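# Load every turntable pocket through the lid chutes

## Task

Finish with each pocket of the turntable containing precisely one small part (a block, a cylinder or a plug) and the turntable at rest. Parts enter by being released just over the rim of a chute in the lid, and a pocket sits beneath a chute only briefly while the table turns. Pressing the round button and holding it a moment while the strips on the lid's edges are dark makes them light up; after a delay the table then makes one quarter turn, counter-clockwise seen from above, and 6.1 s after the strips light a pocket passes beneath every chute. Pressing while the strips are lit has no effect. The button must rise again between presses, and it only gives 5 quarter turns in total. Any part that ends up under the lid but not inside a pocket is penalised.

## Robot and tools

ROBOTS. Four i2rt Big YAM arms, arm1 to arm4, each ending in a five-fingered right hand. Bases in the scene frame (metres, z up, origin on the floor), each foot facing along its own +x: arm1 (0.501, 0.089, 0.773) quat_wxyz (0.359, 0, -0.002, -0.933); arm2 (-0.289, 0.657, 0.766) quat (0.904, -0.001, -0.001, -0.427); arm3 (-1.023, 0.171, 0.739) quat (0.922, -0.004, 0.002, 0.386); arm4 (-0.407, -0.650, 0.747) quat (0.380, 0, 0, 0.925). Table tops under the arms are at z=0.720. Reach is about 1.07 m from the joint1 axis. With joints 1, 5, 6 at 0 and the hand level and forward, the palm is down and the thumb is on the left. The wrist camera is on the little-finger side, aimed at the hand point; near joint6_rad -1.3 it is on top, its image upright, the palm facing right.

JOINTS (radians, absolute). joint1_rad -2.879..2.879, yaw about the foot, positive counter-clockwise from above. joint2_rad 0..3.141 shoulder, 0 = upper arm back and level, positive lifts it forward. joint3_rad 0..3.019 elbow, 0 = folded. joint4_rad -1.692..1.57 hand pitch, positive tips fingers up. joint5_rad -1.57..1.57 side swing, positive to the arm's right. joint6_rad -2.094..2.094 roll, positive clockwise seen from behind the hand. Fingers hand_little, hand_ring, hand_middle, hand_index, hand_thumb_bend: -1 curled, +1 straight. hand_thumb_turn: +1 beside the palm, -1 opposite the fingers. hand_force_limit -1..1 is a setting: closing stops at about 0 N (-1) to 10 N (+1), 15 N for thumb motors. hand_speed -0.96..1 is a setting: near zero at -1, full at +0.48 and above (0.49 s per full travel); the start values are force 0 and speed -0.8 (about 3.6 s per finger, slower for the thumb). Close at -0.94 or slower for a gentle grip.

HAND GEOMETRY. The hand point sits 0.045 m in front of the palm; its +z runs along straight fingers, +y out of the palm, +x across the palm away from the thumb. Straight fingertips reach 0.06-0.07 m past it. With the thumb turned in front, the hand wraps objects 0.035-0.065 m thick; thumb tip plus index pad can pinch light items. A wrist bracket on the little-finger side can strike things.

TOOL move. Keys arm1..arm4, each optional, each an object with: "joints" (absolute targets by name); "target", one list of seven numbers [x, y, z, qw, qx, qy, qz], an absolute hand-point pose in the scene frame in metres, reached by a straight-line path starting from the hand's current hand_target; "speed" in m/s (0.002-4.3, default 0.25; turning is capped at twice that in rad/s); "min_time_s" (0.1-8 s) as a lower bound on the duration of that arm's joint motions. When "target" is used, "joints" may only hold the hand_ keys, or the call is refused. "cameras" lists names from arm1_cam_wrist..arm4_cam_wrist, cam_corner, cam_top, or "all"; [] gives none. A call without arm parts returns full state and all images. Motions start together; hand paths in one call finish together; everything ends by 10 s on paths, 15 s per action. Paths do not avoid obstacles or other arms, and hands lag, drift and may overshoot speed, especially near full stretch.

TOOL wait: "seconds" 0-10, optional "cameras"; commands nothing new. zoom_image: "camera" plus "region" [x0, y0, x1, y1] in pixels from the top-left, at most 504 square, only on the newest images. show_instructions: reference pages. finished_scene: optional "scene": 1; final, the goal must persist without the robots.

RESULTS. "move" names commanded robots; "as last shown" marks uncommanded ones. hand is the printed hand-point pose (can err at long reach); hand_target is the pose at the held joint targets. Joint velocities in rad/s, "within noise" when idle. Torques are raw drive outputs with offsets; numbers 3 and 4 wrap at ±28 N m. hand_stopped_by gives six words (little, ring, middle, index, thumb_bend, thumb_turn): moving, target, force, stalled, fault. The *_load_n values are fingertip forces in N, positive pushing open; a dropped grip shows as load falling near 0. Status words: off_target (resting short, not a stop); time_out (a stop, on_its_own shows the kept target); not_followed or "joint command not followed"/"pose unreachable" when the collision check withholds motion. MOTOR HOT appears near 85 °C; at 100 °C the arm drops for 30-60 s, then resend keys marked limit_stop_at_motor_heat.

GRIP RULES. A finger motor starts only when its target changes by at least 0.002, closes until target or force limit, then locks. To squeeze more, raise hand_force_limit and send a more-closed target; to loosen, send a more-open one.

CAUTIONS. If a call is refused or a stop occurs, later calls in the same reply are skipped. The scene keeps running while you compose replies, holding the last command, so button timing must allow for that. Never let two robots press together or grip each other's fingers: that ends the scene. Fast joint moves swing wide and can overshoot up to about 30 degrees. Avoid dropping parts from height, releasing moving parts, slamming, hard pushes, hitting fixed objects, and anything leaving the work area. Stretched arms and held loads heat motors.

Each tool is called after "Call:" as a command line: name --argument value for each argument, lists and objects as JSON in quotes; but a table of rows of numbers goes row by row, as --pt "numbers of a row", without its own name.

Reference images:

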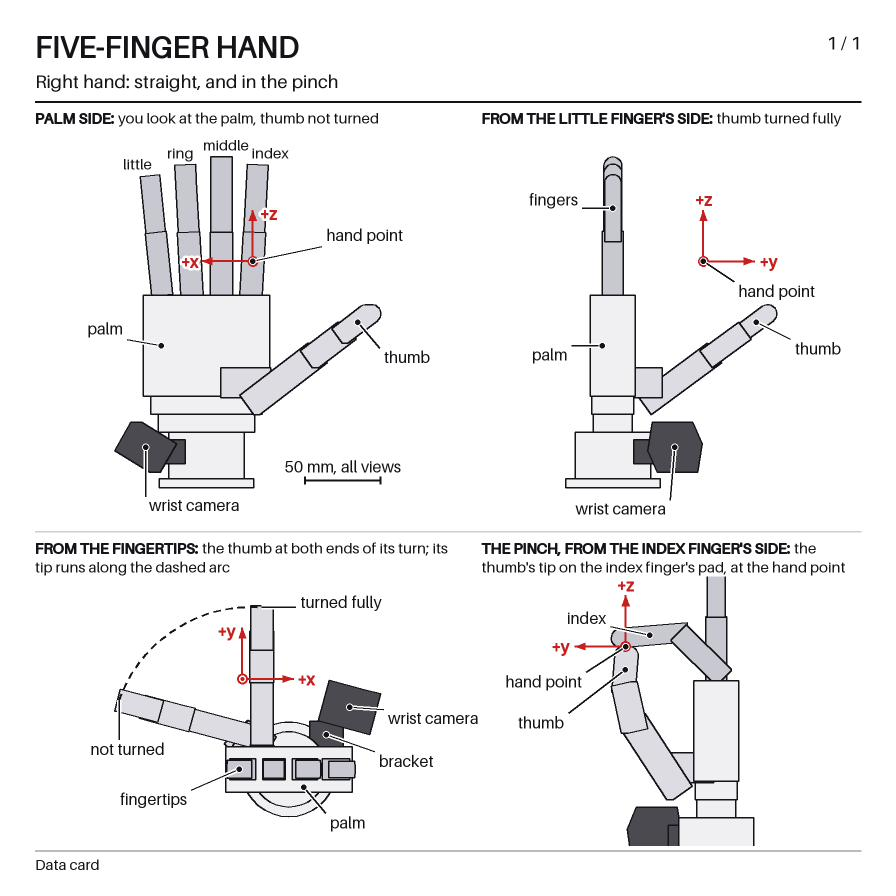

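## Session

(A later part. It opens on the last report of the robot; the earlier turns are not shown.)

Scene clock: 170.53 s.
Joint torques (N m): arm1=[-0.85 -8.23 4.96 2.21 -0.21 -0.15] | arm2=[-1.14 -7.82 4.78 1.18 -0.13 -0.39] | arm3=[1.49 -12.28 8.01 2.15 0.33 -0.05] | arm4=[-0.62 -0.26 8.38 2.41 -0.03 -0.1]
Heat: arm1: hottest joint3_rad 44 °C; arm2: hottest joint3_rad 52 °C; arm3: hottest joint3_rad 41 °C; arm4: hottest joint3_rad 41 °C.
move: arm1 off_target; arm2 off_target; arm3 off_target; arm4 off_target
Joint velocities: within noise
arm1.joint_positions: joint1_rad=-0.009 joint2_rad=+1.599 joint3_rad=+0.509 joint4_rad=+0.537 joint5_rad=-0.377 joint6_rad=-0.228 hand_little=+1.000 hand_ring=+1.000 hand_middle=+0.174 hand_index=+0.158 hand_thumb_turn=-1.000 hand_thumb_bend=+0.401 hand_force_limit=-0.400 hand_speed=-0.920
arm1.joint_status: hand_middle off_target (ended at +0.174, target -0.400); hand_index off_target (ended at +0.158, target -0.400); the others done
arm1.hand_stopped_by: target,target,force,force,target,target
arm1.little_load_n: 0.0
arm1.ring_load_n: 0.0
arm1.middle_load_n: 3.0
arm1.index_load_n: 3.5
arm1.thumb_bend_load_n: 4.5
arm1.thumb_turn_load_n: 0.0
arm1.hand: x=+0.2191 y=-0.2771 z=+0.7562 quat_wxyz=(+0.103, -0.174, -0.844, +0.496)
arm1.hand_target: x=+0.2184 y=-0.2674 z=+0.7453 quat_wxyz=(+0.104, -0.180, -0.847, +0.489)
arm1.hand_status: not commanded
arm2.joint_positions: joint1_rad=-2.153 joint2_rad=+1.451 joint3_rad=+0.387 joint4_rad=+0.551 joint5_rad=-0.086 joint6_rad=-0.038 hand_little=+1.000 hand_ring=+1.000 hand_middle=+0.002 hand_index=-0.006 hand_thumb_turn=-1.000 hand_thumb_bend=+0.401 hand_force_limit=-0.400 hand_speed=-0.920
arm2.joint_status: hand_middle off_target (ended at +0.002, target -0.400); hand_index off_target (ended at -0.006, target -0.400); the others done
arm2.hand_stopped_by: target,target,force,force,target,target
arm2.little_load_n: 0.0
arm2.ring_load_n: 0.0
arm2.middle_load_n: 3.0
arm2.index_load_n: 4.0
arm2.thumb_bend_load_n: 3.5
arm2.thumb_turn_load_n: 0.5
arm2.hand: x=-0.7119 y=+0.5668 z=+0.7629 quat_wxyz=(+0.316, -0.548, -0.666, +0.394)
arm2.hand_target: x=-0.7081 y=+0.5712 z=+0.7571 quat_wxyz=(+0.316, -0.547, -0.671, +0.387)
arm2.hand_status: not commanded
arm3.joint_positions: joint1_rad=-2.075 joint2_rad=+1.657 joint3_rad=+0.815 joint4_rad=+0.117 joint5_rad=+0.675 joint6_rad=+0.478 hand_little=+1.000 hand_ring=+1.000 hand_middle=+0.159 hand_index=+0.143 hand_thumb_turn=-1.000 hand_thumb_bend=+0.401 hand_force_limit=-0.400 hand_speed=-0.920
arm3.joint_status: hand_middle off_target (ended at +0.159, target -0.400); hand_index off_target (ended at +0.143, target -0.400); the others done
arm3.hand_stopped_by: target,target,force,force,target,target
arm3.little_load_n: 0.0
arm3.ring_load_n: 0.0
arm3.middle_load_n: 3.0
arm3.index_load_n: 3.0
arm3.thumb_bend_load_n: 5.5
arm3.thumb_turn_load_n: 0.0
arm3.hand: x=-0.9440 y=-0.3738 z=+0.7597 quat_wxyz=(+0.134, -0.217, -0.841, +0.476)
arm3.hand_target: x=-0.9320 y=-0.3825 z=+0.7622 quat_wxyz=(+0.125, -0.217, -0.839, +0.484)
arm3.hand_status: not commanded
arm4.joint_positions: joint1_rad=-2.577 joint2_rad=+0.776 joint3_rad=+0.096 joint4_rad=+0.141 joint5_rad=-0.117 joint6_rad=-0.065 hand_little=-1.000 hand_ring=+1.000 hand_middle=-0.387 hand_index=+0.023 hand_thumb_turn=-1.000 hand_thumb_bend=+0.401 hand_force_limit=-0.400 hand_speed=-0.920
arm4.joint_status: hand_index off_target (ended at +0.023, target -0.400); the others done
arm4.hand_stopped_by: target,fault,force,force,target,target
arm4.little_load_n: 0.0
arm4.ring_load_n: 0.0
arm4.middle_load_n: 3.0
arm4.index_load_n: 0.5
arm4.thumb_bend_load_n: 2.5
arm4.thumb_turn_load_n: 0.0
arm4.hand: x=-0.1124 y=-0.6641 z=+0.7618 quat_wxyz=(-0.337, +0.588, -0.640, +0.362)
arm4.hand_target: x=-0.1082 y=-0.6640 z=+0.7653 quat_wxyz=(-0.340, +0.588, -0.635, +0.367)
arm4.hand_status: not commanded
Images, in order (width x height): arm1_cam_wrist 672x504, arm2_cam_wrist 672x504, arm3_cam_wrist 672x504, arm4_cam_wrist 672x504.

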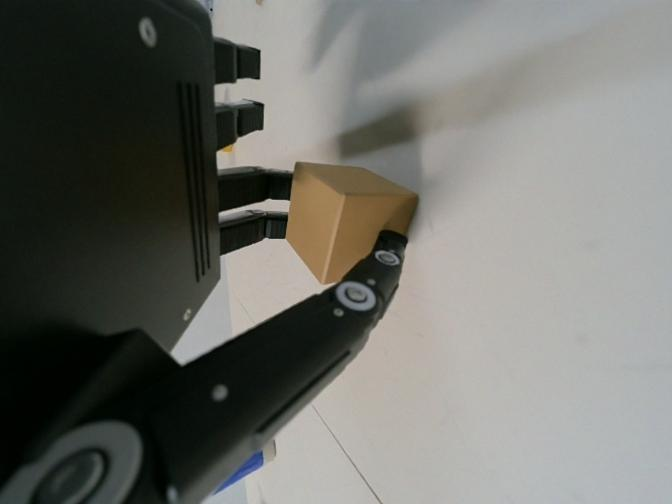

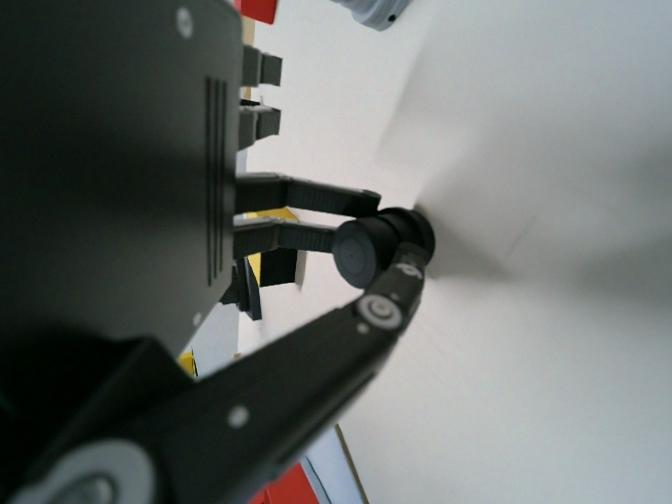

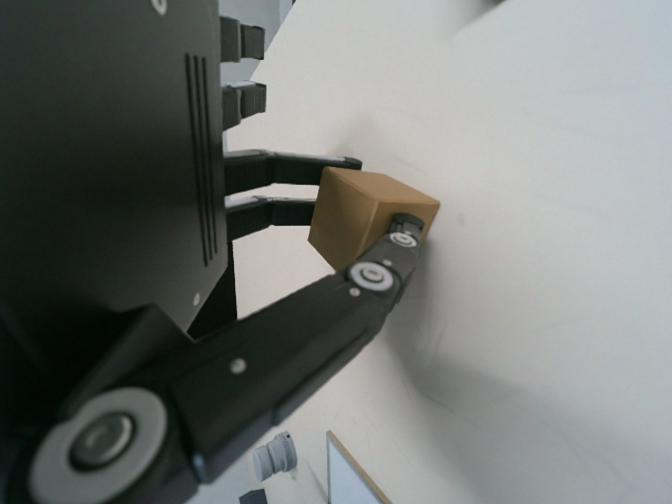

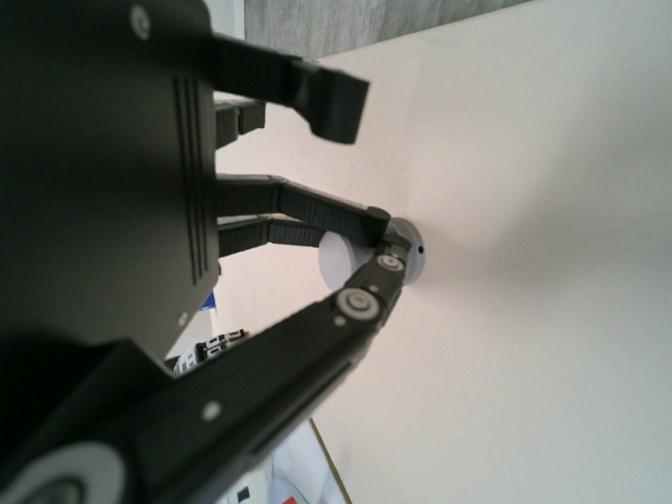

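Call:
move --arm1 '{"target": [0.225, -0.262, 0.84, 0.104, -0.1801, -0.8471, 0.4891], "speed": 0.15}' --arm2 '{"target": [-0.7021, 0.5713, 0.80, 0.3167, -0.5484, -0.6723, 0.3882], "speed": 0.1}' --arm3 '{"target": [-0.930, -0.375, 0.85, -0.1252, 0.2168, 0.8384, -0.4841], "speed": 0.15}' --arm4 '{"joints": {"hand_index": 0.8, "hand_middle": 0.8}}' --cameras '["arm1_cam_wrist", "arm2_cam_wrist", "arm3_cam_wrist", "arm4_cam_wrist"]'

Scene clock: 176.63 s.
Joint torques (N m): arm1=[-1.38 -7.24 12.22 1.13 -0.19 -0.06] | arm2=[-0.91 -8.41 7.65 0.83 -0.03 -0.39] | arm3=[1.61 -12.28 10.48 1.39 0.42 -0.06] | arm4=[-0.5 -0.32 8.36 2.43 -0.03 -0.1]
Heat: arm1: hottest joint3_rad 45 °C; arm2: hottest joint3_rad 50 °C; arm3: hottest joint3_rad 42 °C; arm4: hottest joint3_rad 41 °C.
move: arm1 off_target; arm2 off_target; arm3 off_target; arm4 done
Joint velocities: within noise
arm1.joint_positions: joint1_rad=-0.009 joint2_rad=+1.293 joint3_rad=+0.507 joint4_rad=+0.178 joint5_rad=-0.377 joint6_rad=-0.228 hand_little=+1.000 hand_ring=+1.000 hand_middle=+0.174 hand_index=+0.158 hand_thumb_turn=-1.000 hand_thumb_bend=+0.401 hand_force_limit=-0.400 hand_speed=-0.920
arm1.joint_status: not commanded
arm1.hand_stopped_by: target,target,force,force,target,target
arm1.little_load_n: -0.5
arm1.ring_load_n: 0.0
arm1.middle_load_n: 2.5
arm1.index_load_n: 3.5
arm1.thumb_bend_load_n: 5.0
arm1.thumb_turn_load_n: 0.0
arm1.hand: x=+0.2447 y=-0.2541 z=+0.8212 quat_wxyz=(+0.089, -0.182, -0.855, +0.477)
arm1.hand_target: x=+0.2255 y=-0.2613 z=+0.8405 quat_wxyz=(+0.104, -0.180, -0.847, +0.489)
arm1.hand_status: off_target (0.028 m and 2.4 deg from the pose sent, 0.085 m and 1.2 deg at the start)
arm2.joint_positions: joint1_rad=-2.153 joint2_rad=+1.284 joint3_rad=+0.387 joint4_rad=+0.349 joint5_rad=-0.086 joint6_rad=-0.038 hand_little=+1.000 hand_ring=+1.000 hand_middle=+0.002 hand_index=-0.006 hand_thumb_turn=-1.000 hand_thumb_bend=+0.401 hand_force_limit=-0.400 hand_speed=-0.920
arm2.joint_status: not commanded
arm2.hand_stopped_by: target,target,force,force,target,target
arm2.little_load_n: 0.0
arm2.ring_load_n: 0.0
arm2.middle_load_n: 2.5
arm2.index_load_n: 3.5
arm2.thumb_bend_load_n: 4.5
arm2.thumb_turn_load_n: 0.5
arm2.hand: x=-0.6943 y=+0.5687 z=+0.7898 quat_wxyz=(+0.306, -0.554, -0.672, +0.384)
arm2.hand_target: x=-0.7020 y=+0.5712 z=+0.8001 quat_wxyz=(+0.316, -0.547, -0.671, +0.388)
arm2.hand_status: off_target (0.013 m and 1.5 deg from the pose sent, 0.039 m and 0.9 deg at the start)
arm3.joint_positions: joint1_rad=-2.066 joint2_rad=+1.488 joint3_rad=+0.867 joint4_rad=-0.128 joint5_rad=+0.680 joint6_rad=+0.484 hand_little=+1.000 hand_ring=+1.000 hand_middle=+0.159 hand_index=+0.143 hand_thumb_turn=-1.000 hand_thumb_bend=+0.401 hand_force_limit=-0.400 hand_speed=-0.920
arm3.joint_status: not commanded
arm3.hand_stopped_by: target,target,force,force,target,target
arm3.little_load_n: 0.0
arm3.ring_load_n: 0.0
arm3.middle_load_n: 3.0
arm3.index_load_n: 3.0
arm3.thumb_bend_load_n: 5.5
arm3.thumb_turn_load_n: 0.0
arm3.hand: x=-0.9435 y=-0.3608 z=+0.8305 quat_wxyz=(+0.139, -0.214, -0.846, +0.469)
arm3.hand_target: x=-0.9303 y=-0.3740 z=+0.8501 quat_wxyz=(+0.125, -0.217, -0.839, +0.484)
arm3.hand_status: off_target (0.028 m and 2.5 deg from the pose sent, 0.091 m and 1.4 deg at the start)
arm4.joint_positions: joint1_rad=-2.577 joint2_rad=+0.776 joint3_rad=+0.096 joint4_rad=+0.141 joint5_rad=-0.117 joint6_rad=-0.065 hand_little=-1.000 hand_ring=+1.000 hand_middle=+0.800 hand_index=+0.800 hand_thumb_turn=-1.000 hand_thumb_bend=+0.400 hand_force_limit=-0.400 hand_speed=-0.920
arm4.joint_status: all done
arm4.hand_stopped_by: target,fault,target,target,target,target
arm4.little_load_n: -0.5
arm4.ring_load_n: 0.0
arm4.middle_load_n: 0.0
arm4.index_load_n: 0.0
arm4.thumb_bend_load_n: 0.5
arm4.thumb_turn_load_n: 0.0
arm4.hand: x=-0.1124 y=-0.6641 z=+0.7618 quat_wxyz=(-0.337, +0.588, -0.640, +0.362)
arm4.hand_target: x=-0.1082 y=-0.6640 z=+0.7653 quat_wxyz=(-0.340, +0.588, -0.635, +0.367)
arm4.hand_status: not commanded
Images, in order (width x height): arm1_cam_wrist 672x504, arm2_cam_wrist 672x504, arm3_cam_wrist 672x504, arm4_cam_wrist 672x504.

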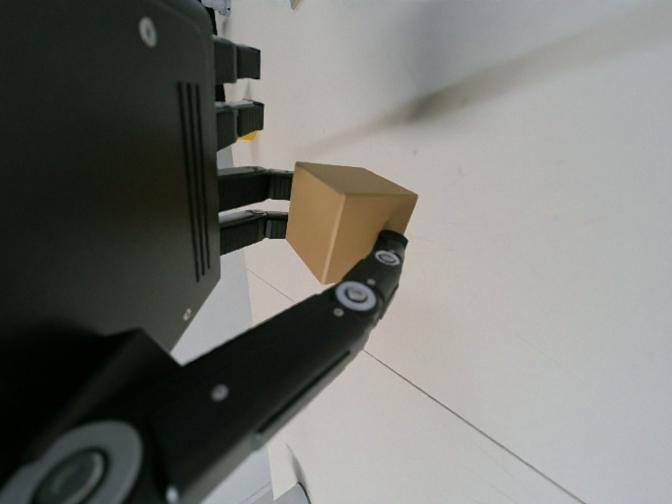

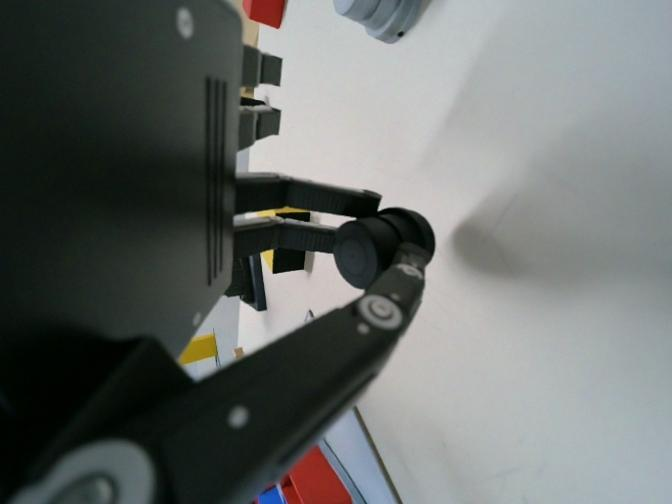

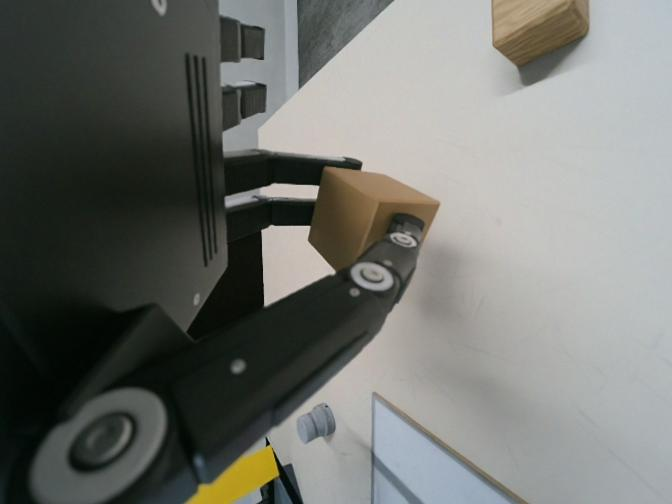

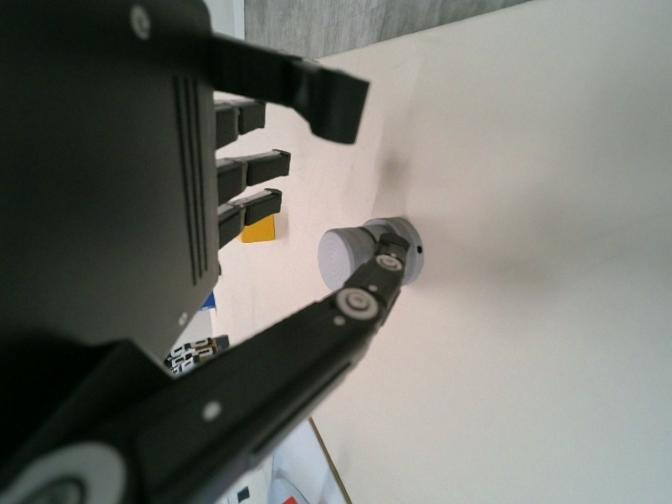

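Call:
move --arm4 '{"target": [-0.1302, -0.6625, 0.765, 0.3398, -0.5885, 0.6355, -0.3669], "speed": 0.1}'

Call:
move --arm4 '{"target": [-0.1302, -0.6495, 0.762, 0.3398, -0.5885, 0.6355, -0.3669], "speed": 0.1}' --cameras '["arm4_cam_wrist"]'

Scene clock: 178.33 s.
Joint torques (N m): arm1=[-1.08 -7.53 12.01 1.18 -0.17 -0.1] | arm2=[-0.79 -8.64 7.64 0.79 0 -0.37] | arm3=[1.85 -12.28 10.48 1.36 0.43 -0.07] | arm4=[-1.96 -0.44 8.92 1.61 -0.18 -0.18]
Heat: arm1: hottest joint3_rad 45 °C; arm2: hottest joint3_rad 50 °C; arm3: hottest joint3_rad 42 °C; arm4: hottest joint3_rad 41 °C.
move: arm4 done
Joint velocities: within noise
arm1, arm2, arm3: as last shown
arm1.little_load_n: 0.0
arm1.middle_load_n: 3.0
arm2.index_load_n: 3.0
arm4.joint_positions: joint1_rad=-2.580 joint2_rad=+0.616 joint3_rad=+0.059 joint4_rad=+0.021 joint5_rad=-0.131 joint6_rad=-0.068 hand_little=-1.000 hand_ring=+1.000 hand_middle=+0.800 hand_index=+0.800 hand_thumb_turn=-1.000 hand_thumb_bend=+0.400 hand_force_limit=-0.400 hand_speed=-0.920
arm4.joint_status: not commanded
arm4.hand_stopped_by: target,fault,target,target,target,target
arm4.little_load_n: 0.0
arm4.ring_load_n: 0.0
arm4.middle_load_n: 0.0
arm4.index_load_n: 0.0
arm4.thumb_bend_load_n: 0.0
arm4.thumb_turn_load_n: 0.0
arm4.hand: x=-0.1315 y=-0.6581 z=+0.7614 quat_wxyz=(-0.341, +0.590, -0.637, +0.361)
arm4.hand_target: x=-0.1299 y=-0.6625 z=+0.7649 quat_wxyz=(-0.340, +0.588, -0.635, +0.367)
arm4.hand_status: done (0.006 m and 0.8 deg from the pose sent, 0.018 m and 0.8 deg at the start)
pictures: none

Scene clock: 179.37 s.
Joint torques (N m): arm1=[-0.38 -7.82 12.21 0.98 -0.16 -0.08] | arm2=[-0.73 -8.35 7.69 0.81 -0.03 -0.38] | arm3=[2.02 -12.1 10.45 1.33 0.45 -0.05] | arm4=[-0.03 -0.15 8.8 1.91 0.03 0.04]
Heat: arm1: hottest joint3_rad 45 °C; arm2: hottest joint3_rad 49 °C; arm3: hottest joint3_rad 43 °C; arm4: hottest joint3_rad 41 °C.
move: arm4 done
Joint velocities: within noise
arm1, arm2, arm3: as last shown
arm1.middle_load_n: 2.5
arm2.index_load_n: 3.5
arm3.little_load_n: -0.5
arm4.joint_positions: joint1_rad=-2.516 joint2_rad=+0.606 joint3_rad=+0.049 joint4_rad=+0.021 joint5_rad=-0.059 joint6_rad=-0.044 hand_little=-1.000 hand_ring=+1.000 hand_middle=+0.800 hand_index=+0.800 hand_thumb_turn=-1.000 hand_thumb_bend=+0.400 hand_force_limit=-0.400 hand_speed=-0.920
arm4.joint_status: not commanded
arm4.hand_stopped_by: target,fault,target,target,target,target
arm4.little_load_n: 0.0
arm4.ring_load_n: 0.0
arm4.middle_load_n: 0.0
arm4.index_load_n: 0.0
arm4.thumb_bend_load_n: 0.5
arm4.thumb_turn_load_n: 0.0
arm4.hand: x=-0.1331 y=-0.6528 z=+0.7576 quat_wxyz=(-0.333, +0.591, -0.638, +0.366)
arm4.hand_target: x=-0.1302 y=-0.6496 z=+0.7620 quat_wxyz=(-0.340, +0.588, -0.635, +0.367)
arm4.hand_status: done (0.006 m and 0.9 deg from the pose sent, 0.009 m and 0.8 deg at the start)
Images, in order (width x height): arm4_cam_wrist 672x504.

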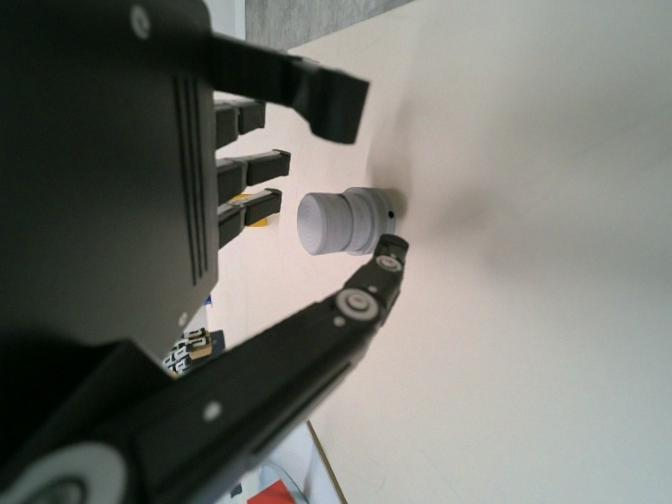

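Call:
move --arm4 '{"target": [-0.1355, -0.6445, 0.761, 0.3398, -0.5885, 0.6355, -0.3669], "speed": 0.1}' --cameras '["arm4_cam_wrist"]'

Scene clock: 180.77 s.
Joint torques (N m): arm1=[-1.14 -7.77 12.36 1.24 -0.24 -0.09] | arm2=[-0.73 -8.35 7.6 0.81 -0.01 -0.38] | arm3=[1.85 -12.45 10.56 1.31 0.42 -0.04] | arm4=[0.15 0.03 9.01 1.59 0.04 0.05]
Heat: arm1: hottest joint3_rad 45 °C; arm2: hottest joint3_rad 49 °C; arm3: hottest joint3_rad 43 °C; arm4: hottest joint3_rad 41 °C.
move: arm4 done
Joint velocities: within noise
arm1, arm2, arm3: as last shown
arm1.middle_load_n: 3.0
arm1.index_load_n: 3.0
arm2.index_load_n: 3.0
arm3.little_load_n: 0.0
arm3.thumb_turn_load_n: -0.5
arm4.joint_positions: joint1_rad=-2.485 joint2_rad=+0.556 joint3_rad=+0.038 joint4_rad=-0.012 joint5_rad=-0.031 joint6_rad=-0.028 hand_little=-1.000 hand_ring=+1.000 hand_middle=+0.800 hand_index=+0.800 hand_thumb_turn=-1.000 hand_thumb_bend=+0.400 hand_force_limit=-0.400 hand_speed=-0.920
arm4.joint_status: not commanded
arm4.hand_stopped_by: target,fault,target,target,target,target
arm4.little_load_n: 0.0
arm4.ring_load_n: 0.0
arm4.middle_load_n: -0.5
arm4.index_load_n: 0.0
arm4.thumb_bend_load_n: 0.0
arm4.thumb_turn_load_n: 0.0
arm4.hand: x=-0.1372 y=-0.6483 z=+0.7573 quat_wxyz=(-0.334, +0.590, -0.637, +0.368)
arm4.hand_target: x=-0.1354 y=-0.6445 z=+0.7608 quat_wxyz=(-0.340, +0.588, -0.635, +0.367)
arm4.hand_status: done (0.006 m and 0.7 deg from the pose sent, 0.009 m and 0.9 deg at the start)
Images, in order (width x height): arm4_cam_wrist 672x504.

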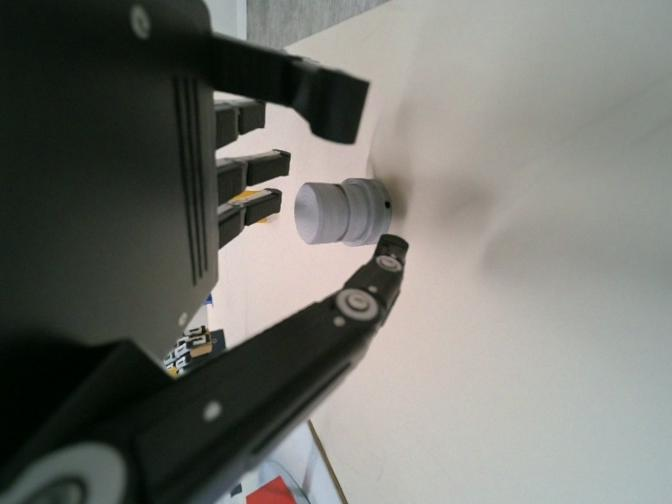

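Call:
move --arm4 '{"joints": {"hand_index": -0.41, "hand_middle": -0.41}}' --cameras '["arm4_cam_wrist"]'

Scene clock: 185.97 s.
Joint torques (N m): arm1=[-0.21 -8.47 12.05 1.26 -0.13 -0.12] | arm2=[-0.79 -8.29 7.66 0.83 -0.01 -0.37] | arm3=[2.02 -12.45 10.52 1.46 0.44 -0.02] | arm4=[0.03 0.32 9.01 1.63 0.02 0.03]
Heat: arm1: hottest joint3_rad 46 °C; arm2: hottest joint3_rad 48 °C; arm3: hottest joint3_rad 44 °C; arm4: hottest joint3_rad 40 °C.
move: arm4 off_target
Joint velocities: within noise
arm1, arm2, arm3: as last shown
arm3.index_load_n: 3.5
arm3.thumb_turn_load_n: 0.0
arm4.joint_positions: joint1_rad=-2.485 joint2_rad=+0.554 joint3_rad=+0.038 joint4_rad=-0.012 joint5_rad=-0.031 joint6_rad=-0.028 hand_little=-1.000 hand_ring=+1.000 hand_middle=+0.017 hand_index=+0.024 hand_thumb_turn=-1.000 hand_thumb_bend=+0.401 hand_force_limit=-0.400 hand_speed=-0.920
arm4.joint_status: hand_middle off_target (ended at +0.017, target -0.410); hand_index off_target (ended at +0.024, target -0.410)
arm4.hand_stopped_by: target,fault,force,force,target,target
arm4.little_load_n: 0.0
arm4.ring_load_n: 0.0
arm4.middle_load_n: 3.5
arm4.index_load_n: 3.0
arm4.thumb_bend_load_n: 5.0
arm4.thumb_turn_load_n: 0.5
arm4.hand: x=-0.1369 y=-0.6483 z=+0.7579 quat_wxyz=(-0.335, +0.589, -0.637, +0.369)
arm4.hand_target: x=-0.1354 y=-0.6445 z=+0.7608 quat_wxyz=(-0.340, +0.588, -0.635, +0.367)
arm4.hand_status: not commanded
Images, in order (width x height): arm4_cam_wrist 672x504.

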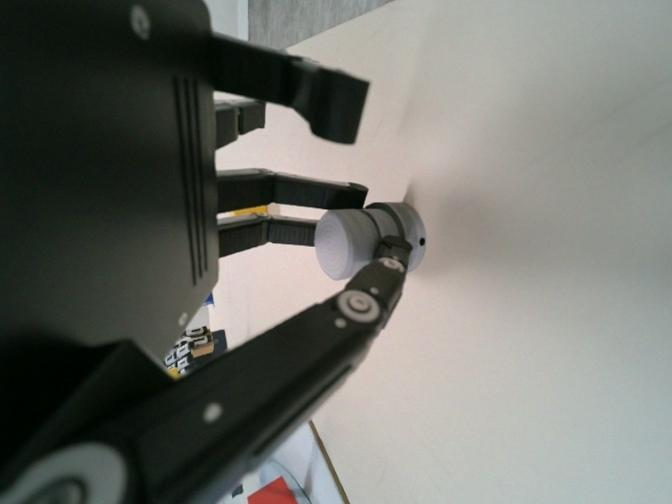

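Call:
move --arm1 '{"joints": {"joint2_rad": 0.62, "joint3_rad": 1.35, "joint4_rad": -1.25, "joint5_rad": 0, "joint6_rad": 0}, "min_time_s": 2.5}' --arm2 '{"joints": {"joint2_rad": 0.62, "joint3_rad": 1.35, "joint4_rad": -1.25, "joint5_rad": 0, "joint6_rad": 0}, "min_time_s": 2.5}' --arm3 '{"joints": {"joint2_rad": 0.62, "joint3_rad": 1.35, "joint4_rad": -1.25, "joint5_rad": 0, "joint6_rad": 0}, "min_time_s": 2.5}' --arm4 '{"target": [-0.13, -0.6445, 0.90, 0.3398, -0.5885, 0.6355, -0.3669], "speed": 0.12}'

Call:
move --arm1 '{"joints": {"joint1_rad": -0.5}, "min_time_s": 2}' --arm2 '{"joints": {"joint1_rad": -1.03}, "min_time_s": 2.5}' --arm3 '{"joints": {"joint1_rad": -0.99}, "min_time_s": 2.5}' --arm4 '{"joints": {"joint2_rad": 0.62, "joint3_rad": 1.35, "joint4_rad": -1.25, "joint5_rad": 0, "joint6_rad": 0}, "min_time_s": 2.5}'

Call:
move --arm4 '{"joints": {"joint1_rad": -1.12}, "min_time_s": 2.5}' --cameras '["all"]'

Scene clock: 189.47 s.
Joint torques (N m): arm1=[-0.56 1.32 12.37 1.13 0.06 0.04] | arm2=[-0.85 2.49 11.36 0.83 0.2 -0.04] | arm3=[1.9 2.96 9.88 1.89 -0.04 -0.27] | arm4=[-0.44 0.15 13.87 1.74 -0.11 0.03]
Heat: arm1: hottest joint3_rad 47 °C; arm2: hottest joint3_rad 49 °C; arm3: hottest joint3_rad 44 °C; arm4: hottest joint3_rad 41 °C.
move: arm1 done; arm2 done; arm3 done; arm4 off_target
Joint velocities: within noise
arm1.joint_positions: joint1_rad=-0.009 joint2_rad=+0.617 joint3_rad=+1.315 joint4_rad=-1.240 joint5_rad=-0.002 joint6_rad=-0.009 hand_little=+1.000 hand_ring=+1.000 hand_middle=+0.174 hand_index=+0.158 hand_thumb_turn=-1.000 hand_thumb_bend=+0.401 hand_force_limit=-0.400 hand_speed=-0.920
arm1.joint_status: all done
arm1.hand_stopped_by: target,target,force,force,target,target
arm1.little_load_n: 0.0
arm1.ring_load_n: -0.5
arm1.middle_load_n: 2.5
arm1.index_load_n: 3.0
arm1.thumb_bend_load_n: 5.0
arm1.thumb_turn_load_n: -0.5
arm1.hand: x=+0.3390 y=-0.0936 z=+1.2343 quat_wxyz=(+0.202, -0.353, -0.795, +0.450)
arm1.hand_target: x=+0.3383 y=-0.0892 z=+1.2486 quat_wxyz=(+0.208, -0.361, -0.786, +0.457)
arm1.hand_status: not commanded
arm2.joint_positions: joint1_rad=-2.153 joint2_rad=+0.612 joint3_rad=+1.306 joint4_rad=-1.245 joint5_rad=-0.004 joint6_rad=-0.017 hand_little=+1.000 hand_ring=+1.000 hand_middle=+0.002 hand_index=-0.006 hand_thumb_turn=-1.000 hand_thumb_bend=+0.401 hand_force_limit=-0.400 hand_speed=-0.920
arm2.joint_status: all done
arm2.hand_stopped_by: target,target,force,force,target,target
arm2.little_load_n: 0.0
arm2.ring_load_n: 0.0
arm2.middle_load_n: 2.5
arm2.index_load_n: 3.5
arm2.thumb_bend_load_n: 4.5
arm2.thumb_turn_load_n: 0.5
arm2.hand: x=-0.5258 y=+0.6025 z=+1.2218 quat_wxyz=(+0.327, -0.577, -0.654, +0.362)
arm2.hand_target: x=-0.5254 y=+0.6037 z=+1.2408 quat_wxyz=(+0.335, -0.581, -0.641, +0.373)
arm2.hand_status: not commanded
arm3.joint_positions: joint1_rad=-2.066 joint2_rad=+0.614 joint3_rad=+1.317 joint4_rad=-1.244 joint5_rad=+0.002 joint6_rad=+0.011 hand_little=+1.000 hand_ring=+1.000 hand_middle=+0.159 hand_index=+0.143 hand_thumb_turn=-1.000 hand_thumb_bend=+0.401 hand_force_limit=-0.400 hand_speed=-0.920
arm3.joint_status: all done
arm3.hand_stopped_by: target,target,force,force,target,target
arm3.little_load_n: 0.0
arm3.ring_load_n: 0.0
arm3.middle_load_n: 3.0
arm3.index_load_n: 3.0
arm3.thumb_bend_load_n: 5.5
arm3.thumb_turn_load_n: 0.0
arm3.hand: x=-0.9230 y=-0.0467 z=+1.2030 quat_wxyz=(-0.074, +0.125, -0.859, +0.491)
arm3.hand_target: x=-0.9201 y=-0.0436 z=+1.2165 quat_wxyz=(-0.077, +0.136, -0.852, +0.500)
arm3.hand_status: not commanded
arm4.joint_positions: joint1_rad=-2.475 joint2_rad=+0.369 joint3_rad=+0.337 joint4_rad=-0.554 joint5_rad=-0.024 joint6_rad=-0.024 hand_little=-1.000 hand_ring=+1.000 hand_middle=+0.017 hand_index=+0.024 hand_thumb_turn=-1.000 hand_thumb_bend=+0.401 hand_force_limit=-0.400 hand_speed=-0.920
arm4.joint_status: not commanded
arm4.hand_stopped_by: target,fault,force,force,target,target
arm4.little_load_n: 0.0
arm4.ring_load_n: 0.0
arm4.middle_load_n: 3.0
arm4.index_load_n: 2.5
arm4.thumb_bend_load_n: 5.5
arm4.thumb_turn_load_n: 0.5
arm4.hand: x=-0.1406 y=-0.6462 z=+0.8658 quat_wxyz=(-0.318, +0.599, -0.646, +0.349)
arm4.hand_target: x=-0.1306 y=-0.6445 z=+0.8994 quat_wxyz=(-0.340, +0.588, -0.635, +0.367)
arm4.hand_status: off_target (0.036 m and 3.6 deg from the pose sent, 0.142 m and 0.7 deg at the start)
pictures: none

Scene clock: 192.47 s.
Joint torques (N m): arm1=[-1.08 0.32 12.57 1.17 -0.01 0.01] | arm2=[0.09 2.37 11.38 0.81 0.13 -0.04] | arm3=[1.49 3.02 10.11 1.8 0.02 -0.26] | arm4=[-0.38 1.61 11.26 1.74 0.04 0.07]
Heat: arm1: hottest joint3_rad 47 °C; arm2: hottest joint3_rad 49 °C; arm3: hottest joint3_rad 44 °C; arm4: hottest joint3_rad 41 °C.
move: arm1 done; arm2 done; arm3 done; arm4 done
Joint velocities: within noise
arm1.joint_positions: joint1_rad=-0.485 joint2_rad=+0.617 joint3_rad=+1.315 joint4_rad=-1.240 joint5_rad=-0.002 joint6_rad=-0.008 hand_little=+1.000 hand_ring=+1.000 hand_middle=+0.174 hand_index=+0.158 hand_thumb_turn=-1.000 hand_thumb_bend=+0.401 hand_force_limit=-0.400 hand_speed=-0.920
arm1.joint_status: all done
arm1.hand_stopped_by: target,target,force,force,target,target
arm1.little_load_n: -0.5
arm1.ring_load_n: 0.0
arm1.middle_load_n: 2.5
arm1.index_load_n: 3.0
arm1.thumb_bend_load_n: 4.5
arm1.thumb_turn_load_n: 0.0
arm1.hand: x=+0.2725 y=+0.0013 z=+1.2339 quat_wxyz=(+0.302, -0.532, -0.689, +0.389)
arm1.hand_target: x=+0.2740 y=+0.0052 z=+1.2482 quat_wxyz=(+0.309, -0.537, -0.679, +0.395)
arm1.hand_status: not commanded
arm2.joint_positions: joint1_rad=-1.037 joint2_rad=+0.612 joint3_rad=+1.306 joint4_rad=-1.245 joint5_rad=-0.002 joint6_rad=-0.017 hand_little=+1.000 hand_ring=+1.000 hand_middle=+0.002 hand_index=-0.006 hand_thumb_turn=-1.000 hand_thumb_bend=+0.401 hand_force_limit=-0.400 hand_speed=-0.920
arm2.joint_status: all done
arm2.hand_stopped_by: target,target,force,force,target,target
arm2.little_load_n: 0.0
arm2.ring_load_n: 0.0
arm2.middle_load_n: 2.5
arm2.index_load_n: 3.0
arm2.thumb_bend_load_n: 4.5
arm2.thumb_turn_load_n: 0.5
arm2.hand: x=-0.3435 y=+0.4211 z=+1.2223 quat_wxyz=(+0.087, -0.144, -0.860, +0.481)
arm2.hand_target: x=-0.3412 y=+0.4213 z=+1.2414 quat_wxyz=(+0.085, -0.147, -0.852, +0.495)
arm2.hand_status: not commanded
arm3.joint_positions: joint1_rad=-1.004 joint2_rad=+0.614 joint3_rad=+1.317 joint4_rad=-1.244 joint5_rad=+0.000 joint6_rad=+0.010 hand_little=+1.000 hand_ring=+1.000 hand_middle=+0.159 hand_index=+0.143 hand_thumb_turn=-1.000 hand_thumb_bend=+0.401 hand_force_limit=-0.400 hand_speed=-0.920
arm3.joint_status: all done
arm3.hand_stopped_by: target,target,force,force,target,target
arm3.little_load_n: 0.0
arm3.ring_load_n: 0.0
arm3.middle_load_n: 3.0
arm3.index_load_n: 3.0
arm3.thumb_bend_load_n: 5.5
arm3.thumb_turn_load_n: 0.0
arm3.hand: x=-0.7802 y=+0.1553 z=+1.2009 quat_wxyz=(-0.309, +0.545, -0.678, +0.385)
arm3.hand_target: x=-0.7814 y=+0.1584 z=+1.2144 quat_wxyz=(-0.315, +0.550, -0.667, +0.391)
arm3.hand_status: not commanded
arm4.joint_positions: joint1_rad=-2.475 joint2_rad=+0.614 joint3_rad=+1.307 joint4_rad=-1.249 joint5_rad=-0.002 joint6_rad=-0.013 hand_little=-1.000 hand_ring=+1.000 hand_middle=+0.017 hand_index=+0.024 hand_thumb_turn=-1.000 hand_thumb_bend=+0.401 hand_force_limit=-0.400 hand_speed=-0.920
arm4.joint_status: all done
arm4.hand_stopped_by: target,fault,force,force,target,target
arm4.little_load_n: 0.0
arm4.ring_load_n: 0.0
arm4.middle_load_n: 3.0
arm4.index_load_n: 2.5
arm4.thumb_bend_load_n: 5.5
arm4.thumb_turn_load_n: 0.5
arm4.hand: x=-0.1636 y=-0.6473 z=+1.2018 quat_wxyz=(-0.322, +0.587, -0.648, +0.364)
arm4.hand_target: x=-0.1641 y=-0.6451 z=+1.2214 quat_wxyz=(-0.335, +0.579, -0.643, +0.373)
arm4.hand_status: not commanded
pictures: none

Scene clock: 195.37 s.
Joint torques (N m): arm1=[-1.14 2.32 12.36 1.42 0.01 0.07] | arm2=[0.21 2.49 11.32 0.9 0.13 -0.01] | arm3=[1.61 3.25 10.06 1.77 0 -0.22] | arm4=[-0.21 1.67 11.26 1.77 -0.01 0.06]
Heat: arm1: hottest joint3_rad 48 °C; arm2: hottest joint3_rad 48 °C; arm3: hottest joint3_rad 45 °C; arm4: hottest joint3_rad 42 °C.
move: arm4 done
Joint velocities: within noise
arm1, arm2, arm3: as last shown
arm1.little_load_n: 0.0
arm1.ring_load_n: -0.5
arm1.middle_load_n: 3.0
arm1.thumb_turn_load_n: -0.5
arm2.index_load_n: 3.5
arm3.middle_load_n: 2.5
arm4.joint_positions: joint1_rad=-1.130 joint2_rad=+0.614 joint3_rad=+1.307 joint4_rad=-1.249 joint5_rad=-0.001 joint6_rad=-0.013 hand_little=-1.000 hand_ring=+1.000 hand_middle=+0.017 hand_index=+0.024 hand_thumb_turn=-1.000 hand_thumb_bend=+0.401 hand_force_limit=-0.400 hand_speed=-0.920
arm4.joint_status: all done
arm4.hand_stopped_by: target,fault,force,force,target,target
arm4.little_load_n: 0.0
arm4.ring_load_n: 0.0
arm4.middle_load_n: 3.0
arm4.index_load_n: 2.0
arm4.thumb_bend_load_n: 5.0
arm4.thumb_turn_load_n: 1.0
arm4.hand: x=-0.3544 y=-0.4126 z=+1.2020 quat_wxyz=(-0.479, +0.862, -0.142, +0.084)
arm4.hand_target: x=-0.3576 y=-0.4124 z=+1.2217 quat_wxyz=(-0.495, +0.853, -0.142, +0.082)
arm4.hand_status: not commanded
pictures: arm1_cam_wrist, arm2_cam_wrist, arm3_cam_wrist, arm4_cam_wrist, cam_corner, cam_top
Images, in order (width x height): arm1_cam_wrist 672x504, arm2_cam_wrist 672x504, arm3_cam_wrist 672x504, arm4_cam_wrist 672x504, cam_corner 672x504, cam_top 672x504.

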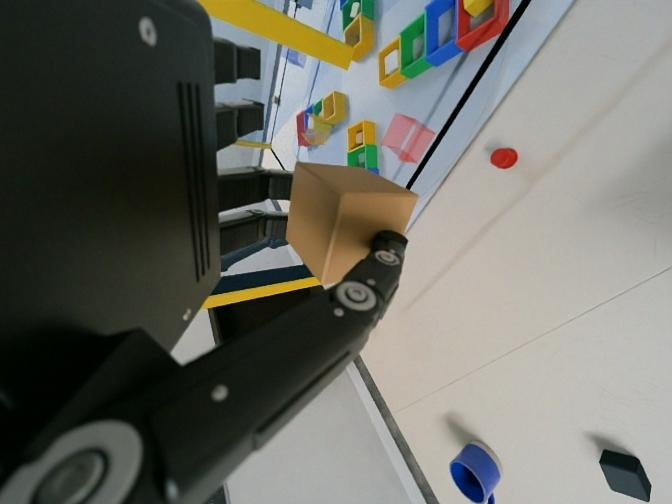

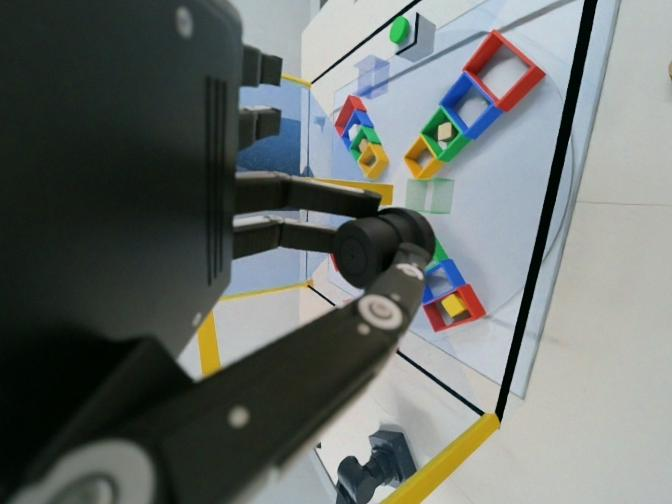

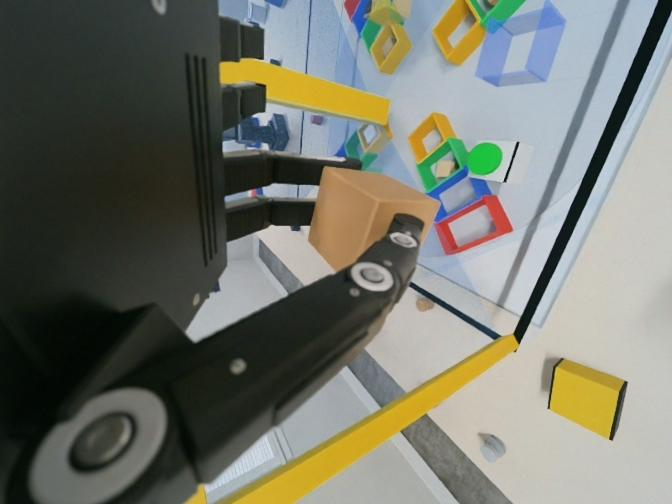

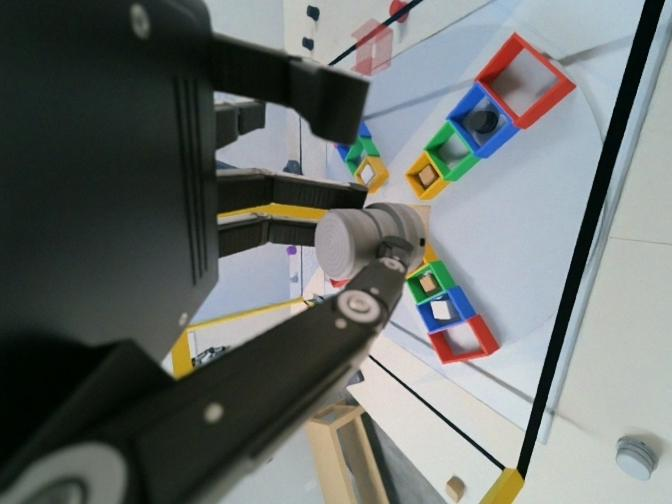

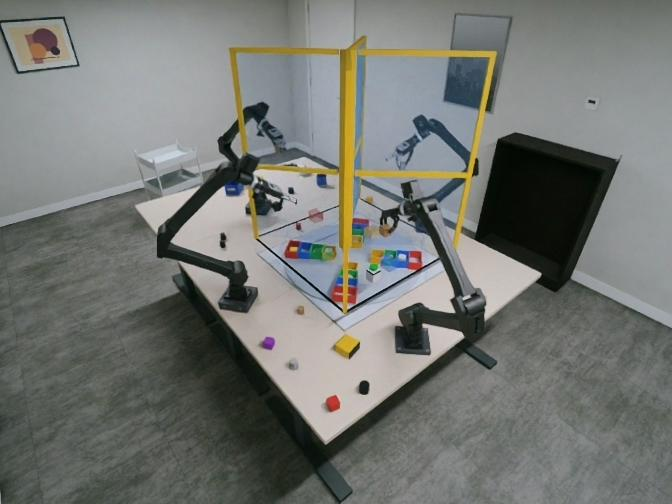

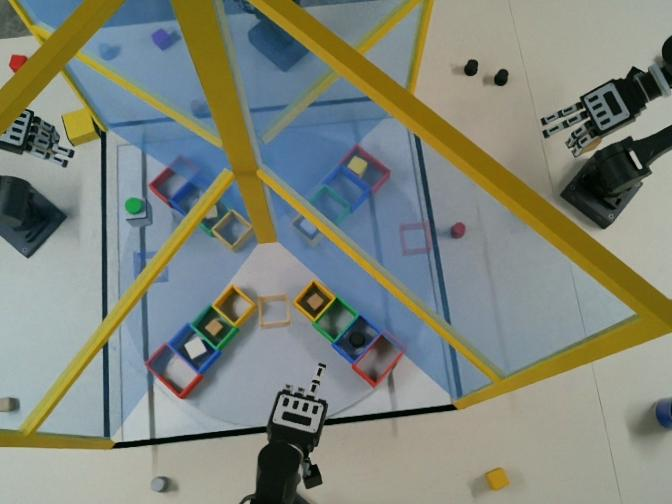

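Call:
move --arm1 '{"target": [-0.010, -0.029, 1.0, 0.3474, -0.6016, -0.623, 0.3597], "speed": 0.2}' --arm2 '{"target": [-0.380, 0.190, 1.0, 0, 0, 0.866, -0.5], "speed": 0.2}' --arm3 '{"target": [-0.75, 0.150, 1.03, 0.0923, -0.701, 0.701, -0.0923], "speed": 0.2}' --arm4 '{"target": [-0.365, -0.180, 1.0, 0.4909, -0.8501, -0.1652, 0.0954], "speed": 0.2}' --cameras '["arm1_cam_wrist", "arm2_cam_wrist", "arm3_cam_wrist", "arm4_cam_wrist"]'

Scene clock: 198.63 s.
Joint torques (N m): arm1=[-0.73 -8.18 11.06 2.03 0.16 0.03] | arm2=[-0.56 -8.47 9.07 1.84 -0.27 -0.39] | arm3=[1.55 -5.19 8.59 0.47 0.04 -0.19] | arm4=[-0.32 -9.82 11.49 2.28 -0.51 -0.17]
Heat: arm1: hottest joint3_rad 47 °C; arm2: hottest joint3_rad 48 °C; arm3: hottest joint3_rad 45 °C; arm4: hottest joint3_rad 42 °C.
move: arm1 done; arm2 done; arm3 done; arm4 off_target
Joint velocities: within noise
arm1.joint_positions: joint1_rad=-0.497 joint2_rad=+1.198 joint3_rad=+0.954 joint4_rad=-0.299 joint5_rad=+0.161 joint6_rad=+0.082 hand_little=+1.000 hand_ring=+1.000 hand_middle=+0.174 hand_index=+0.158 hand_thumb_turn=-1.000 hand_thumb_bend=+0.401 hand_force_limit=-0.400 hand_speed=-0.920
arm1.joint_status: not commanded
arm1.hand_stopped_by: target,target,force,force,target,target
arm1.little_load_n: 0.0
arm1.ring_load_n: 0.0
arm1.middle_load_n: 2.5
arm1.index_load_n: 3.0
arm1.thumb_bend_load_n: 5.0
arm1.thumb_turn_load_n: 0.0
arm1.hand: x=-0.0039 y=-0.0363 z=+0.9992 quat_wxyz=(+0.342, -0.595, -0.634, +0.357)
arm1.hand_target: x=-0.0097 y=-0.0290 z=+0.9999 quat_wxyz=(+0.347, -0.601, -0.623, +0.359)
arm1.hand_status: done (0.010 m and 1.6 deg from the pose sent, 0.368 m and 12.7 deg at the start)
arm2.joint_positions: joint1_rad=-1.037 joint2_rad=+1.116 joint3_rad=+0.908 joint4_rad=-0.367 joint5_rad=-0.298 joint6_rad=-0.168 hand_little=+1.000 hand_ring=+1.000 hand_middle=+0.002 hand_index=-0.006 hand_thumb_turn=-1.000 hand_thumb_bend=+0.401 hand_force_limit=-0.400 hand_speed=-0.920
arm2.joint_status: not commanded
arm2.hand_stopped_by: target,target,force,force,target,target
arm2.little_load_n: 0.0
arm2.ring_load_n: 0.0
arm2.middle_load_n: 2.5
arm2.index_load_n: 3.0
arm2.thumb_bend_load_n: 4.5
arm2.thumb_turn_load_n: 0.5
arm2.hand: x=-0.3772 y=+0.1918 z=+0.9963 quat_wxyz=(-0.006, -0.008, -0.871, +0.491)
arm2.hand_target: x=-0.3801 y=+0.1901 z=+1.0001 quat_wxyz=(+0.000, +0.000, -0.866, +0.500)
arm2.hand_status: done (0.005 m and 1.7 deg from the pose sent, 0.323 m and 19.4 deg at the start)
arm3.joint_positions: joint1_rad=-1.004 joint2_rad=+1.052 joint3_rad=+1.240 joint4_rad=-1.497 joint5_rad=-0.062 joint6_rad=-0.178 hand_little=+1.000 hand_ring=+1.000 hand_middle=+0.159 hand_index=+0.143 hand_thumb_turn=-1.000 hand_thumb_bend=+0.401 hand_force_limit=-0.400 hand_speed=-0.920
arm3.joint_status: not commanded
arm3.hand_stopped_by: target,target,force,force,target,target
arm3.little_load_n: 0.0
arm3.ring_load_n: 0.0
arm3.middle_load_n: 3.0
arm3.index_load_n: 3.0
arm3.thumb_bend_load_n: 5.5
arm3.thumb_turn_load_n: 0.0
arm3.hand: x=-0.7482 y=+0.1471 z=+1.0295 quat_wxyz=(-0.095, +0.693, -0.709, +0.095)
arm3.hand_target: x=-0.7501 y=+0.1500 z=+1.0300 quat_wxyz=(-0.092, +0.701, -0.701, +0.092)
arm3.hand_status: done (0.003 m and 1.4 deg from the pose sent, 0.174 m and 45.7 deg at the start)
arm4.joint_positions: joint1_rad=-1.130 joint2_rad=+1.182 joint3_rad=+0.990 joint4_rad=-0.518 joint5_rad=-0.599 joint6_rad=-0.401 hand_little=-1.000 hand_ring=+1.000 hand_middle=+0.017 hand_index=+0.024 hand_thumb_turn=-1.000 hand_thumb_bend=+0.401 hand_force_limit=-0.400 hand_speed=-0.920
arm4.joint_status: not commanded
arm4.hand_stopped_by: target,fault,force,force,target,target
arm4.little_load_n: 0.0
arm4.ring_load_n: 0.0
arm4.middle_load_n: 3.0
arm4.index_load_n: 2.5
arm4.thumb_bend_load_n: 5.0
arm4.thumb_turn_load_n: 0.5
arm4.hand: x=-0.3645 y=-0.1898 z=+0.9784 quat_wxyz=(-0.469, +0.864, +0.150, -0.106)
arm4.hand_target: x=-0.3652 y=-0.1808 z=+1.0001 quat_wxyz=(-0.491, +0.850, +0.165, -0.095)
arm4.hand_status: off_target (0.024 m and 3.7 deg from the pose sent, 0.308 m and 41.1 deg at the start)
Images, in order (width x height): arm1_cam_wrist 672x504, arm2_cam_wrist 672x504, arm3_cam_wrist 672x504, arm4_cam_wrist 672x504.

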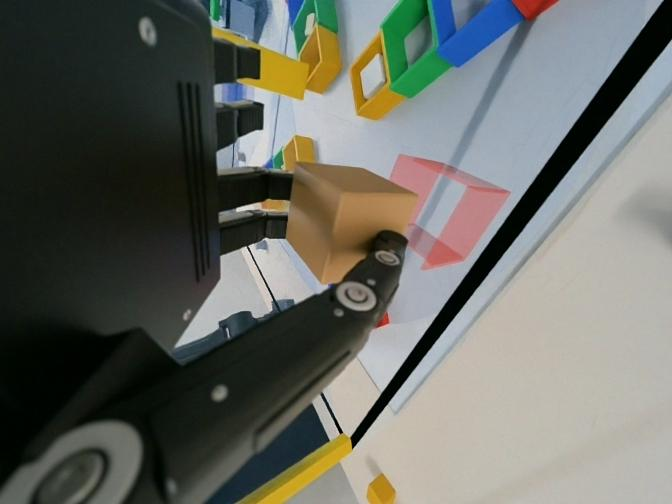

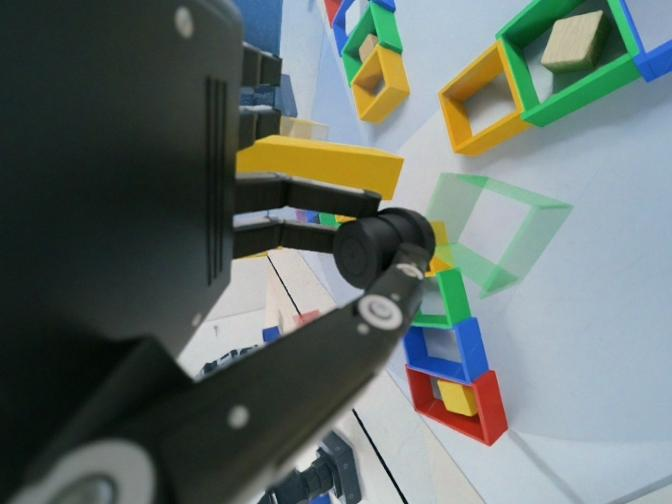

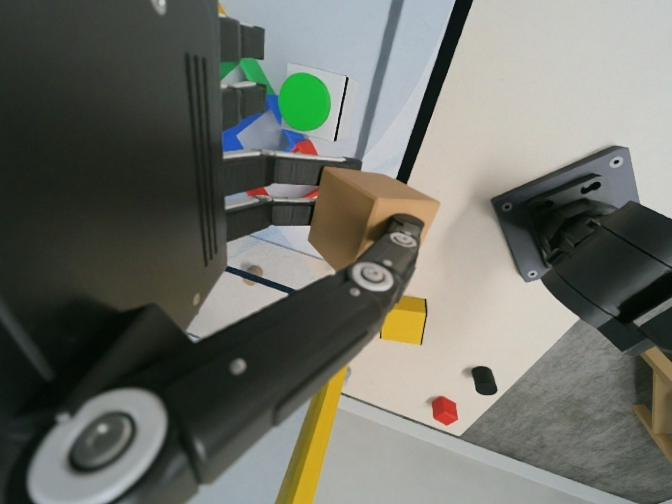

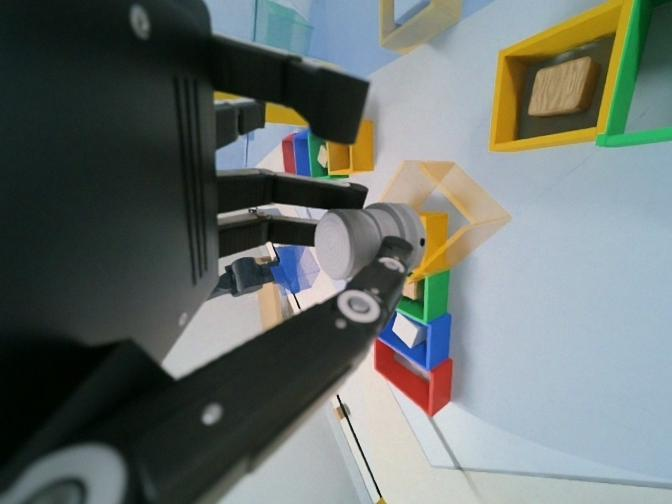

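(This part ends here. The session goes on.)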